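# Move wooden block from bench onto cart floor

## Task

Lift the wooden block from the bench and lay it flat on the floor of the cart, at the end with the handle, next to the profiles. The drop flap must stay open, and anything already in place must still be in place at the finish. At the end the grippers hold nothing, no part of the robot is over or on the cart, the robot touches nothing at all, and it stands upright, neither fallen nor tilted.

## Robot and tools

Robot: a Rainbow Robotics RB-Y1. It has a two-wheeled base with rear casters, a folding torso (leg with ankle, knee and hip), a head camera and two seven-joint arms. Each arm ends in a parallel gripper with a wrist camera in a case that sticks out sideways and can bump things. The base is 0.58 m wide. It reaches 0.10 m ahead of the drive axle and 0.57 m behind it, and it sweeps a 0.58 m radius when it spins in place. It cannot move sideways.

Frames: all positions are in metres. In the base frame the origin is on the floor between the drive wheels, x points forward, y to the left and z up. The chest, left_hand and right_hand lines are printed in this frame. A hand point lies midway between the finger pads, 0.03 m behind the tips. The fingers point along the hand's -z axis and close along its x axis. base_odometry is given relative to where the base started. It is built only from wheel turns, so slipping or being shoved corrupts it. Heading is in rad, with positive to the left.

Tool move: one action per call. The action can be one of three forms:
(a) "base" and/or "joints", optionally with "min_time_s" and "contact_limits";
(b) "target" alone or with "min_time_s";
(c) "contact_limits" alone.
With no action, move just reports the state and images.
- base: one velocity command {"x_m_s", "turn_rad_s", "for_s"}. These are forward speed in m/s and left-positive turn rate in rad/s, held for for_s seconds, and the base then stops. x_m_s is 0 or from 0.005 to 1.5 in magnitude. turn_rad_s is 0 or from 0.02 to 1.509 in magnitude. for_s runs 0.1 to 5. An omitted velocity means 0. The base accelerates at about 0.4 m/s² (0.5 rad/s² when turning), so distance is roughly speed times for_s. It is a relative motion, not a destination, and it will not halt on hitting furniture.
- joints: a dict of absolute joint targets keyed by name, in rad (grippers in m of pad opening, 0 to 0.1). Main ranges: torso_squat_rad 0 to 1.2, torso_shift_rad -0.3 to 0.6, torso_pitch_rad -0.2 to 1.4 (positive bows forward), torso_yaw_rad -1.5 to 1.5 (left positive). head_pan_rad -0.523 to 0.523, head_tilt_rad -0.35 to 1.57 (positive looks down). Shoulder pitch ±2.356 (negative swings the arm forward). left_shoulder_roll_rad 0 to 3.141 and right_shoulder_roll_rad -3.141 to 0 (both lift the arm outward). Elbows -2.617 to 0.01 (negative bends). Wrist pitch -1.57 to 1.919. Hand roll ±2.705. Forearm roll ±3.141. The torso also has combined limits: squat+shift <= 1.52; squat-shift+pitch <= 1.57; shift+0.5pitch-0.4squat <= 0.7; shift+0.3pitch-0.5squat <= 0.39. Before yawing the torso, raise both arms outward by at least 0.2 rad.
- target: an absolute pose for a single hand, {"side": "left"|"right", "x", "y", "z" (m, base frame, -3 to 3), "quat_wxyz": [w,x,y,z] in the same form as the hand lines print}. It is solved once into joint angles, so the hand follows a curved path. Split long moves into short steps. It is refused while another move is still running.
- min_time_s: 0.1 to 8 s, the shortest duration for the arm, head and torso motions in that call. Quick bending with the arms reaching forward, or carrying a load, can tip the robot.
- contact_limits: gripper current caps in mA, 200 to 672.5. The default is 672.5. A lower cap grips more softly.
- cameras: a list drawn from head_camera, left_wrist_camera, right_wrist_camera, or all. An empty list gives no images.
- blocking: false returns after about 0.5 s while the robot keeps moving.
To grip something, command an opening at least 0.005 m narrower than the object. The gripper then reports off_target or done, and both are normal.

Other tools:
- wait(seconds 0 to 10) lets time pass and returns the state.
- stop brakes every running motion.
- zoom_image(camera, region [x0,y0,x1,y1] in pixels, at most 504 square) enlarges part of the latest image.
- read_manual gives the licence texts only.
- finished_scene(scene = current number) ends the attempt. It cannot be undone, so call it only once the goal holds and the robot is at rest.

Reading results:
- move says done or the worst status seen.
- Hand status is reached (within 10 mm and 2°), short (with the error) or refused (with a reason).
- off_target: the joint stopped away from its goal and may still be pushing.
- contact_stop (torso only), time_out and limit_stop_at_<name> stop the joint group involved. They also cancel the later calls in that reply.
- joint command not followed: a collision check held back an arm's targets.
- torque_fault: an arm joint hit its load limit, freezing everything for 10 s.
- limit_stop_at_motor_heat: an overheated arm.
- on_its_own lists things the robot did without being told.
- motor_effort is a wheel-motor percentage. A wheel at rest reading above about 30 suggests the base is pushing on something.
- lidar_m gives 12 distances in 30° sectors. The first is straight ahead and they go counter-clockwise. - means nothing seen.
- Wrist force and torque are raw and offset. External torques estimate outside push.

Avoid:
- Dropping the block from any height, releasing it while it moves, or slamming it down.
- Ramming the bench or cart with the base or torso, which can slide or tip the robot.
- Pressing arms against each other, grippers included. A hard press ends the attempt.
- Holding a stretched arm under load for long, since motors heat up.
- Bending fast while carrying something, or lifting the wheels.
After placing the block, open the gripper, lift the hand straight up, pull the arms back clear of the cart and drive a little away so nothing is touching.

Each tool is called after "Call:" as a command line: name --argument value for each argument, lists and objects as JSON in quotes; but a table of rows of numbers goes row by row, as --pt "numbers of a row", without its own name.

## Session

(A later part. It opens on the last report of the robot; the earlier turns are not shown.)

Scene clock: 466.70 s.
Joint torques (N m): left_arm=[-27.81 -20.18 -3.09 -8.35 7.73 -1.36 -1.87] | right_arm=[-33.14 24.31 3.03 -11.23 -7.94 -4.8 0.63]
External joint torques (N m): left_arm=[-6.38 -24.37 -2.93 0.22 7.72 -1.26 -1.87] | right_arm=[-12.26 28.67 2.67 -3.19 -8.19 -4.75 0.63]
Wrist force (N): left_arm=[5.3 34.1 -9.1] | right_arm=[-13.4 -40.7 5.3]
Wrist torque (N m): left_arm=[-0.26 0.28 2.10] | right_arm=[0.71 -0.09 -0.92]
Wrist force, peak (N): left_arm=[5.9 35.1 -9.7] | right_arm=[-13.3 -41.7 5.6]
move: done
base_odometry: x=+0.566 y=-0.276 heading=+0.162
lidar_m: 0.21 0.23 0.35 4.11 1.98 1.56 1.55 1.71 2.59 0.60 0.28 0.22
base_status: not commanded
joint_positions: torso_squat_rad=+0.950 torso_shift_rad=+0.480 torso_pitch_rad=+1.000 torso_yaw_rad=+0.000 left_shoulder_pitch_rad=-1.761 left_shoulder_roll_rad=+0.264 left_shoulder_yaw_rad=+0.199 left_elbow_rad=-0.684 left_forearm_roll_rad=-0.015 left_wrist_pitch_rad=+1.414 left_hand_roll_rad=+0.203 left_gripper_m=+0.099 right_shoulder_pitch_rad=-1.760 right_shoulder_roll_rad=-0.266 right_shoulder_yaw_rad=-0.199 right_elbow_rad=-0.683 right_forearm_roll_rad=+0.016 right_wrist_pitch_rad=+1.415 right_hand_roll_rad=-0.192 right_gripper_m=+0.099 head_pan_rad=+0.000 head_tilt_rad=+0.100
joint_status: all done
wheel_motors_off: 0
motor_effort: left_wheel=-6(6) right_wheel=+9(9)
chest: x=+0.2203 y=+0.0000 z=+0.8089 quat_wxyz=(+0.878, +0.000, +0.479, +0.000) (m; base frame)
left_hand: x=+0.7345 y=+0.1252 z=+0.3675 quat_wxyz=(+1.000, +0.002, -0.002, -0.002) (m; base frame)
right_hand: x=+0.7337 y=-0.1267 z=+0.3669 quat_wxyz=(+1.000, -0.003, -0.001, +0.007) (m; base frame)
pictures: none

Call:
move --joints '{"left_shoulder_pitch_rad": -1.773, "left_shoulder_roll_rad": 0.2495, "left_shoulder_yaw_rad": 0.193, "left_elbow_rad": -0.667, "left_forearm_roll_rad": -0.017, "left_wrist_pitch_rad": 1.405, "left_hand_roll_rad": 0.226, "right_shoulder_pitch_rad": -1.773, "right_shoulder_roll_rad": -0.2495, "right_shoulder_yaw_rad": -0.193, "right_elbow_rad": -0.667, "right_forearm_roll_rad": 0.017, "right_wrist_pitch_rad": 1.405, "right_hand_roll_rad": -0.206}' --min_time_s 1

Scene clock: 469.57 s.
Joint torques (N m): left_arm=[-32.27 -38.27 0.47 -9.66 16.97 -3.79 3.52] | right_arm=[-38.06 44.66 1.05 -12.7 -15.66 -7.03 -2.6]
External joint torques (N m): left_arm=[-10.74 -42.36 0.64 -1.12 16.97 -3.69 3.52] | right_arm=[-17.08 48.93 0.69 -4.68 -15.92 -6.98 -2.6]
Wrist force (N): left_arm=[4.5 72.2 -1.7] | right_arm=[-11.7 -75.9 9.2]
Wrist torque (N m): left_arm=[-0.79 0.46 -3.38] | right_arm=[1.35 1.00 2.49]
Wrist force, peak (N): left_arm=[4.3 72.8 -3.0] | right_arm=[-12.4 -76.7 9.4]
move: done
base_odometry: x=+0.566 y=-0.276 heading=+0.162
lidar_m: 0.21 0.24 0.37 4.10 1.97 1.57 1.54 1.69 2.57 0.59 0.28 0.22
base_status: not commanded
joint_positions: torso_squat_rad=+0.950 torso_shift_rad=+0.480 torso_pitch_rad=+0.999 torso_yaw_rad=+0.000 left_shoulder_pitch_rad=-1.770 left_shoulder_roll_rad=+0.260 left_shoulder_yaw_rad=+0.193 left_elbow_rad=-0.667 left_forearm_roll_rad=-0.021 left_wrist_pitch_rad=+1.406 left_hand_roll_rad=+0.225 left_gripper_m=+0.099 right_shoulder_pitch_rad=-1.769 right_shoulder_roll_rad=-0.262 right_shoulder_yaw_rad=-0.193 right_elbow_rad=-0.666 right_forearm_roll_rad=+0.021 right_wrist_pitch_rad=+1.407 right_hand_roll_rad=-0.205 right_gripper_m=+0.099 head_pan_rad=+0.000 head_tilt_rad=+0.100
joint_status: all done
wheel_motors_off: 0
motor_effort: left_wheel=-6(6) right_wheel=+6(9)
chest: x=+0.2201 y=+0.0000 z=+0.8091 quat_wxyz=(+0.878, +0.000, +0.479, +0.000) (m; base frame)
left_hand: x=+0.7345 y=+0.1223 z=+0.3673 quat_wxyz=(+1.000, +0.005, -0.002, +0.003) (m; base frame)
right_hand: x=+0.7338 y=-0.1240 z=+0.3667 quat_wxyz=(+1.000, -0.006, -0.001, +0.006) (m; base frame)
pictures: none

Call:
move --joints '{"left_hand_roll_rad": 0.216, "right_hand_roll_rad": -0.2}' --min_time_s 0.5

Call:
move --joints '{"torso_squat_rad": 0.88, "torso_shift_rad": 0.437}' --min_time_s 1.5 --cameras '["head_camera", "left_wrist_camera", "right_wrist_camera"]'

Scene clock: 472.03 s.
Joint torques (N m): left_arm=[-32.24 -38.51 -1.33 -9.67 16.06 -3.54 -1.72] | right_arm=[-38.01 44.7 1.19 -12.68 -15.27 -6.73 1.17]
External joint torques (N m): left_arm=[-10.71 -42.59 -1.17 -1.13 16.06 -3.44 -1.72] | right_arm=[-17.03 48.97 0.82 -4.66 -15.53 -6.69 1.17]
Wrist force (N): left_arm=[5.8 68.6 -3.9] | right_arm=[-12.8 -73.6 8.1]
Wrist torque (N m): left_arm=[-0.69 0.48 2.12] | right_arm=[1.44 0.62 -1.69]
Wrist force, peak (N): left_arm=[5.0 73.2 -2.0] | right_arm=[-11.3 -76.6 8.7]
move: done
base_odometry: x=+0.566 y=-0.276 heading=+0.162
lidar_m: 0.20 0.22 0.35 4.10 1.98 1.56 1.55 1.70 2.57 0.59 0.28 0.22
base_status: not commanded
joint_positions: torso_squat_rad=+0.950 torso_shift_rad=+0.480 torso_pitch_rad=+0.999 torso_yaw_rad=+0.000 left_shoulder_pitch_rad=-1.770 left_shoulder_roll_rad=+0.260 left_shoulder_yaw_rad=+0.193 left_elbow_rad=-0.667 left_forearm_roll_rad=-0.021 left_wrist_pitch_rad=+1.406 left_hand_roll_rad=+0.216 left_gripper_m=+0.099 right_shoulder_pitch_rad=-1.769 right_shoulder_roll_rad=-0.262 right_shoulder_yaw_rad=-0.193 right_elbow_rad=-0.666 right_forearm_roll_rad=+0.021 right_wrist_pitch_rad=+1.407 right_hand_roll_rad=-0.200 right_gripper_m=+0.099 head_pan_rad=+0.000 head_tilt_rad=+0.100
joint_status: all done
wheel_motors_off: 0
motor_effort: left_wheel=-5(6) right_wheel=+8(10)
chest: x=+0.2201 y=+0.0000 z=+0.8091 quat_wxyz=(+0.878, +0.000, +0.479, +0.000) (m; base frame)
left_hand: x=+0.7345 y=+0.1223 z=+0.3673 quat_wxyz=(+1.000, +0.005, -0.002, -0.001) (m; base frame)
right_hand: x=+0.7338 y=-0.1240 z=+0.3667 quat_wxyz=(+1.000, -0.006, -0.001, +0.008) (m; base frame)
pictures: none

Scene clock: 473.83 s.
Joint torques (N m): left_arm=[-36.98 -38.75 -1.49 -12.8 16.03 -2.68 -2.05] | right_arm=[-42.59 41.87 0.73 -16.31 -14.22 -3.94 1.32]
External joint torques (N m): left_arm=[-15.52 -42.82 -1.32 -4.28 16.03 -2.58 -2.05] | right_arm=[-21.66 46.11 0.36 -8.31 -14.48 -3.91 1.32]
Wrist force (N): left_arm=[5.6 68.5 -19.4] | right_arm=[-4.5 -65.5 -19.5]
Wrist torque (N m): left_arm=[-0.51 0.32 2.32] | right_arm=[0.87 0.17 -1.88]
Wrist force, peak (N): left_arm=[6.1 69.1 -19.6] | right_arm=[-12.3 -74.5 8.5]
move: done
base_odometry: x=+0.566 y=-0.276 heading=+0.162
lidar_m: 0.22 0.24 0.37 4.10 1.97 1.56 1.55 1.69 2.58 0.60 0.28 0.21
base_status: not commanded
joint_positions: torso_squat_rad=+0.880 torso_shift_rad=+0.437 torso_pitch_rad=+1.001 torso_yaw_rad=+0.000 left_shoulder_pitch_rad=-1.769 left_shoulder_roll_rad=+0.260 left_shoulder_yaw_rad=+0.193 left_elbow_rad=-0.666 left_forearm_roll_rad=-0.021 left_wrist_pitch_rad=+1.406 left_hand_roll_rad=+0.216 left_gripper_m=+0.099 right_shoulder_pitch_rad=-1.768 right_shoulder_roll_rad=-0.261 right_shoulder_yaw_rad=-0.193 right_elbow_rad=-0.665 right_forearm_roll_rad=+0.021 right_wrist_pitch_rad=+1.406 right_hand_roll_rad=-0.200 right_gripper_m=+0.099 head_pan_rad=+0.000 head_tilt_rad=+0.100
joint_status: all done
wheel_motors_off: 0
motor_effort: left_wheel=-5(5) right_wheel=+5(10)
chest: x=+0.2215 y=+0.0000 z=+0.8514 quat_wxyz=(+0.877, +0.000, +0.480, +0.000) (m; base frame)
left_hand: x=+0.7343 y=+0.1227 z=+0.4078 quat_wxyz=(+1.000, +0.005, +0.000, -0.001) (m; base frame)
right_hand: x=+0.7335 y=-0.1237 z=+0.4071 quat_wxyz=(+1.000, -0.006, +0.001, +0.008) (m; base frame)
pictures: head_camera, left_wrist_camera, right_wrist_camera
camera_calibration:
head_camera: T_world_to_cam=[[-0.013623, -0.999503, -0.0284155, 0.0313298], [-0.864313, 0.02606, -0.502279, 0.871497], [0.50277, 0.0177174, -0.864239, 0.556156], [0, 0, 0, 1]] pos_world=[0.474054, -0.00125057, 0.919277]
left_wrist_camera: T_world_to_cam=[[0.999643, 0.0256414, -0.00753974, -0.734642], [0.0262899, -0.892556, 0.450169, -0.0643217], [0.0048133, -0.450206, -0.892912, 0.488309], [0, 0, 0, 1]] pos_world=[0.733721, 0.181266, 0.459433]
right_wrist_camera: T_world_to_cam=[[-0.998654, -0.0457146, -0.024509, 0.735592], [-0.0518487, 0.866206, 0.496989, -0.0300644], [-0.00148984, 0.497591, -0.86741, 0.487973], [0, 0, 0, 1]] pos_world=[0.73377, -0.183142, 0.456243]

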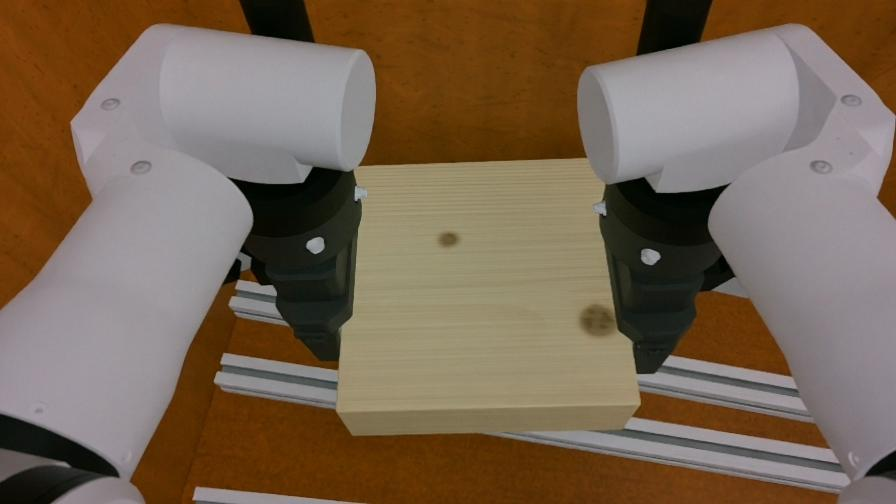

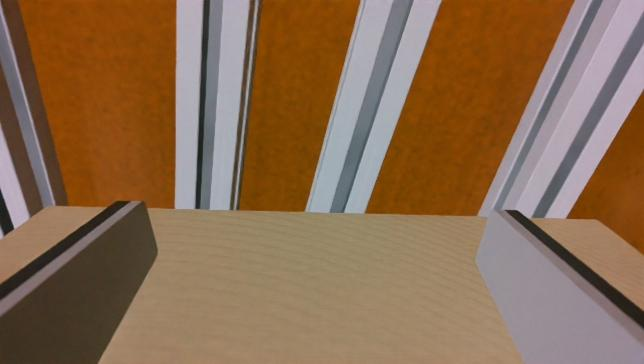

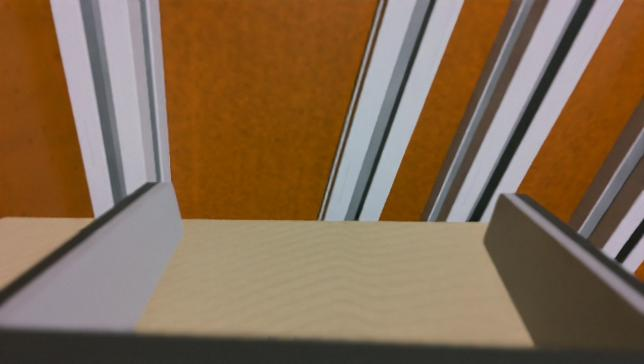

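Call:
move --joints '{"torso_squat_rad": 0.948, "torso_shift_rad": 0.479}' --min_time_s 1.5

Call:
move --joints '{"left_shoulder_pitch_rad": -1.752, "left_shoulder_roll_rad": 0.268, "left_shoulder_yaw_rad": 0.204, "left_elbow_rad": -0.701, "left_forearm_roll_rad": -0.01, "left_wrist_pitch_rad": 1.423, "left_hand_roll_rad": 0.19, "right_shoulder_pitch_rad": -1.752, "right_shoulder_roll_rad": -0.268, "right_shoulder_yaw_rad": -0.204, "right_elbow_rad": -0.701, "right_forearm_roll_rad": 0.01, "right_wrist_pitch_rad": 1.423, "right_hand_roll_rad": -0.184}' --min_time_s 1

Call:
move --joints '{"left_shoulder_pitch_rad": -1.691, "left_shoulder_roll_rad": 0.337, "left_shoulder_yaw_rad": 0.239, "left_elbow_rad": -0.779, "left_forearm_roll_rad": 0.026, "left_wrist_pitch_rad": 1.461, "left_hand_roll_rad": 0.113, "right_shoulder_pitch_rad": -1.691, "right_shoulder_roll_rad": -0.337, "right_shoulder_yaw_rad": -0.239, "right_elbow_rad": -0.779, "right_forearm_roll_rad": -0.026, "right_wrist_pitch_rad": 1.461, "right_hand_roll_rad": -0.113}' --min_time_s 1

Call:
move --joints '{"torso_squat_rad": 0.684, "torso_shift_rad": 0.29}' --min_time_s 2 --cameras '["head_camera"]'

Scene clock: 503.00 s.
Joint torques (N m): left_arm=[-34.3 -39.17 -1.53 -12.25 15.96 -4.44 -2.08] | right_arm=[-40.13 41.74 1.29 -14.95 -14.15 -5.84 1.3]
External joint torques (N m): left_arm=[-12.79 -43.26 -1.37 -3.72 15.97 -4.34 -2.08] | right_arm=[-19.17 45.99 0.93 -6.94 -14.41 -5.8 1.3]
Wrist force (N): left_arm=[3.3 70.7 -3.1] | right_arm=[-9.8 -70.5 1.7]
Wrist torque (N m): left_arm=[-0.68 1.44 2.25] | right_arm=[1.25 0.83 -1.96]
Wrist force, peak (N): left_arm=[6.3 69.1 -19.2] | right_arm=[-10.3 -71.3 1.6]
move: done
base_odometry: x=+0.566 y=-0.276 heading=+0.162
lidar_m: 0.19 0.23 0.36 4.11 1.97 1.57 1.55 1.70 2.59 0.59 0.27 0.22
base_status: not commanded
joint_positions: torso_squat_rad=+0.948 torso_shift_rad=+0.479 torso_pitch_rad=+0.999 torso_yaw_rad=+0.000 left_shoulder_pitch_rad=-1.770 left_shoulder_roll_rad=+0.260 left_shoulder_yaw_rad=+0.194 left_elbow_rad=-0.666 left_forearm_roll_rad=-0.021 left_wrist_pitch_rad=+1.406 left_hand_roll_rad=+0.217 left_gripper_m=+0.099 right_shoulder_pitch_rad=-1.768 right_shoulder_roll_rad=-0.261 right_shoulder_yaw_rad=-0.193 right_elbow_rad=-0.665 right_forearm_roll_rad=+0.021 right_wrist_pitch_rad=+1.406 right_hand_roll_rad=-0.200 right_gripper_m=+0.099 head_pan_rad=+0.000 head_tilt_rad=+0.100
joint_status: all done
wheel_motors_off: 0
motor_effort: left_wheel=-5(6) right_wheel=+8(8)
chest: x=+0.2203 y=+0.0000 z=+0.8103 quat_wxyz=(+0.878, +0.000, +0.479, +0.000) (m; base frame)
left_hand: x=+0.7342 y=+0.1227 z=+0.3680 quat_wxyz=(+1.000, +0.005, -0.002, -0.001) (m; base frame)
right_hand: x=+0.7334 y=-0.1236 z=+0.3673 quat_wxyz=(+1.000, -0.006, +0.000, +0.008) (m; base frame)
pictures: none

Scene clock: 504.30 s.
Joint torques (N m): left_arm=[-21.61 -2.34 1.19 -9.45 2.12 0.03 -0.78] | right_arm=[-23.7 -0.84 -1.53 -10.58 -1.42 -0.45 0.62]
External joint torques (N m): left_arm=[-0.29 -6.64 1.34 -0.87 2.1 0.13 -0.78] | right_arm=[-2.92 3.6 -1.88 -2.51 -1.66 -0.4 0.62]
Wrist force (N): left_arm=[3.3 8.1 -10.2] | right_arm=[0.3 -3.5 -7.7]
Wrist torque (N m): left_arm=[-0.22 0.36 0.64] | right_arm=[-0.23 0.35 -0.59]
Wrist force, peak (N): left_arm=[4.2 70.4 -2.5] | right_arm=[-9.7 -70.9 1.4]
move: done
base_odometry: x=+0.566 y=-0.276 heading=+0.162
lidar_m: 0.20 0.23 0.36 4.10 1.97 1.56 1.55 1.70 2.58 0.59 0.28 0.22
base_status: not commanded
joint_positions: torso_squat_rad=+0.948 torso_shift_rad=+0.479 torso_pitch_rad=+1.000 torso_yaw_rad=+0.000 left_shoulder_pitch_rad=-1.752 left_shoulder_roll_rad=+0.269 left_shoulder_yaw_rad=+0.204 left_elbow_rad=-0.701 left_forearm_roll_rad=-0.011 left_wrist_pitch_rad=+1.423 left_hand_roll_rad=+0.190 left_gripper_m=+0.099 right_shoulder_pitch_rad=-1.751 right_shoulder_roll_rad=-0.269 right_shoulder_yaw_rad=-0.204 right_elbow_rad=-0.700 right_forearm_roll_rad=+0.010 right_wrist_pitch_rad=+1.423 right_hand_roll_rad=-0.184 right_gripper_m=+0.099 head_pan_rad=+0.000 head_tilt_rad=+0.100
joint_status: all done
wheel_motors_off: 0
motor_effort: left_wheel=-5(5) right_wheel=+6(9)
chest: x=+0.2207 y=+0.0000 z=+0.8099 quat_wxyz=(+0.877, +0.000, +0.480, +0.000) (m; base frame)
left_hand: x=+0.7343 y=+0.1290 z=+0.3685 quat_wxyz=(+1.000, +0.001, -0.001, -0.004) (m; base frame)
right_hand: x=+0.7338 y=-0.1288 z=+0.3682 quat_wxyz=(+1.000, -0.001, -0.001, +0.007) (m; base frame)
pictures: none

Scene clock: 505.60 s.
Joint torques (N m): left_arm=[-18.59 5 1.9 -8.94 0.3 0 -0.34] | right_arm=[-19.12 -7.41 -1.69 -9.29 -0.13 0.04 0.21]
External joint torques (N m): left_arm=[1.93 -0.84 1.8 -0.28 0.28 0.1 -0.34] | right_arm=[0.85 -1.46 -1.79 -1.15 -0.37 0.09 0.21]
Wrist force (N): left_arm=[2.1 0.0 -8.0] | right_arm=[0.9 2.9 -4.3]
Wrist torque (N m): left_arm=[-0.12 0.36 0.14] | right_arm=[-0.31 0.22 -0.24]
Wrist force, peak (N): left_arm=[4.3 7.7 -9.0] | right_arm=[1.9 -2.0 -7.8]
move: done
base_odometry: x=+0.566 y=-0.276 heading=+0.162
lidar_m: 0.21 0.24 0.35 4.11 1.99 1.57 1.54 1.71 2.59 0.58 0.28 0.21
base_status: not commanded
joint_positions: torso_squat_rad=+0.948 torso_shift_rad=+0.479 torso_pitch_rad=+1.000 torso_yaw_rad=+0.000 left_shoulder_pitch_rad=-1.691 left_shoulder_roll_rad=+0.337 left_shoulder_yaw_rad=+0.239 left_elbow_rad=-0.779 left_forearm_roll_rad=+0.026 left_wrist_pitch_rad=+1.461 left_hand_roll_rad=+0.113 left_gripper_m=+0.099 right_shoulder_pitch_rad=-1.691 right_shoulder_roll_rad=-0.337 right_shoulder_yaw_rad=-0.239 right_elbow_rad=-0.779 right_forearm_roll_rad=-0.026 right_wrist_pitch_rad=+1.461 right_hand_roll_rad=-0.113 right_gripper_m=+0.099 head_pan_rad=+0.000 head_tilt_rad=+0.100
joint_status: all done
wheel_motors_off: 0
motor_effort: left_wheel=-4(5) right_wheel=+6(7)
chest: x=+0.2206 y=+0.0000 z=+0.8100 quat_wxyz=(+0.878, +0.000, +0.479, +0.000) (m; base frame)
left_hand: x=+0.7344 y=+0.1748 z=+0.3687 quat_wxyz=(+1.000, +0.001, +0.000, -0.001) (m; base frame)
right_hand: x=+0.7343 y=-0.1747 z=+0.3686 quat_wxyz=(+1.000, -0.001, +0.001, +0.001) (m; base frame)
pictures: none

Scene clock: 507.90 s.
Joint torques (N m): left_arm=[-19.28 4.71 1.98 -8.55 0.18 -0.08 -0.38] | right_arm=[-20.01 -7.1 -1.75 -8.67 -0.02 0.1 0.32]
External joint torques (N m): left_arm=[1.25 -1.13 1.88 0.11 0.16 0.02 -0.38] | right_arm=[-0.04 -1.14 -1.85 -0.53 -0.27 0.14 0.32]
Wrist force (N): left_arm=[2.1 0.7 -7.9] | right_arm=[0.7 3.4 -4.7]
Wrist torque (N m): left_arm=[-0.21 0.36 0.15] | right_arm=[-0.36 0.17 -0.20]
Wrist force, peak (N): left_arm=[1.2 0.4 -9.3] | right_arm=[1.0 3.6 -5.0]
move: done
base_odometry: x=+0.566 y=-0.276 heading=+0.162
lidar_m: 0.21 0.23 0.37 4.11 1.96 1.56 1.55 1.70 2.58 0.60 0.28 0.22
base_status: not commanded
joint_positions: torso_squat_rad=+0.684 torso_shift_rad=+0.290 torso_pitch_rad=+1.000 torso_yaw_rad=+0.000 left_shoulder_pitch_rad=-1.691 left_shoulder_roll_rad=+0.337 left_shoulder_yaw_rad=+0.239 left_elbow_rad=-0.779 left_forearm_roll_rad=+0.026 left_wrist_pitch_rad=+1.461 left_hand_roll_rad=+0.113 left_gripper_m=+0.099 right_shoulder_pitch_rad=-1.691 right_shoulder_roll_rad=-0.337 right_shoulder_yaw_rad=-0.239 right_elbow_rad=-0.779 right_forearm_roll_rad=-0.026 right_wrist_pitch_rad=+1.461 right_hand_roll_rad=-0.113 right_gripper_m=+0.099 head_pan_rad=+0.000 head_tilt_rad=+0.100
joint_status: all done
wheel_motors_off: 0
motor_effort: left_wheel=-4(6) right_wheel=+5(7)
chest: x=+0.1875 y=+0.0001 z=+0.9676 quat_wxyz=(+0.878, +0.000, +0.479, +0.000) (m; base frame)
left_hand: x=+0.7014 y=+0.1748 z=+0.5264 quat_wxyz=(+1.000, +0.001, +0.000, -0.001) (m; base frame)
right_hand: x=+0.7012 y=-0.1747 z=+0.5263 quat_wxyz=(+1.000, -0.001, +0.000, +0.001) (m; base frame)
pictures: head_camera
camera_calibration:
head_camera: T_world_to_cam=[[-0.0135824, -0.999503, -0.0284341, 0.0341755], [-0.863658, 0.0260573, -0.503405, 0.901327], [0.503896, 0.0177199, -0.863583, 0.672857], [0, 0, 0, 1]] pos_world=[0.439853, -0.00125058, 1.03577]

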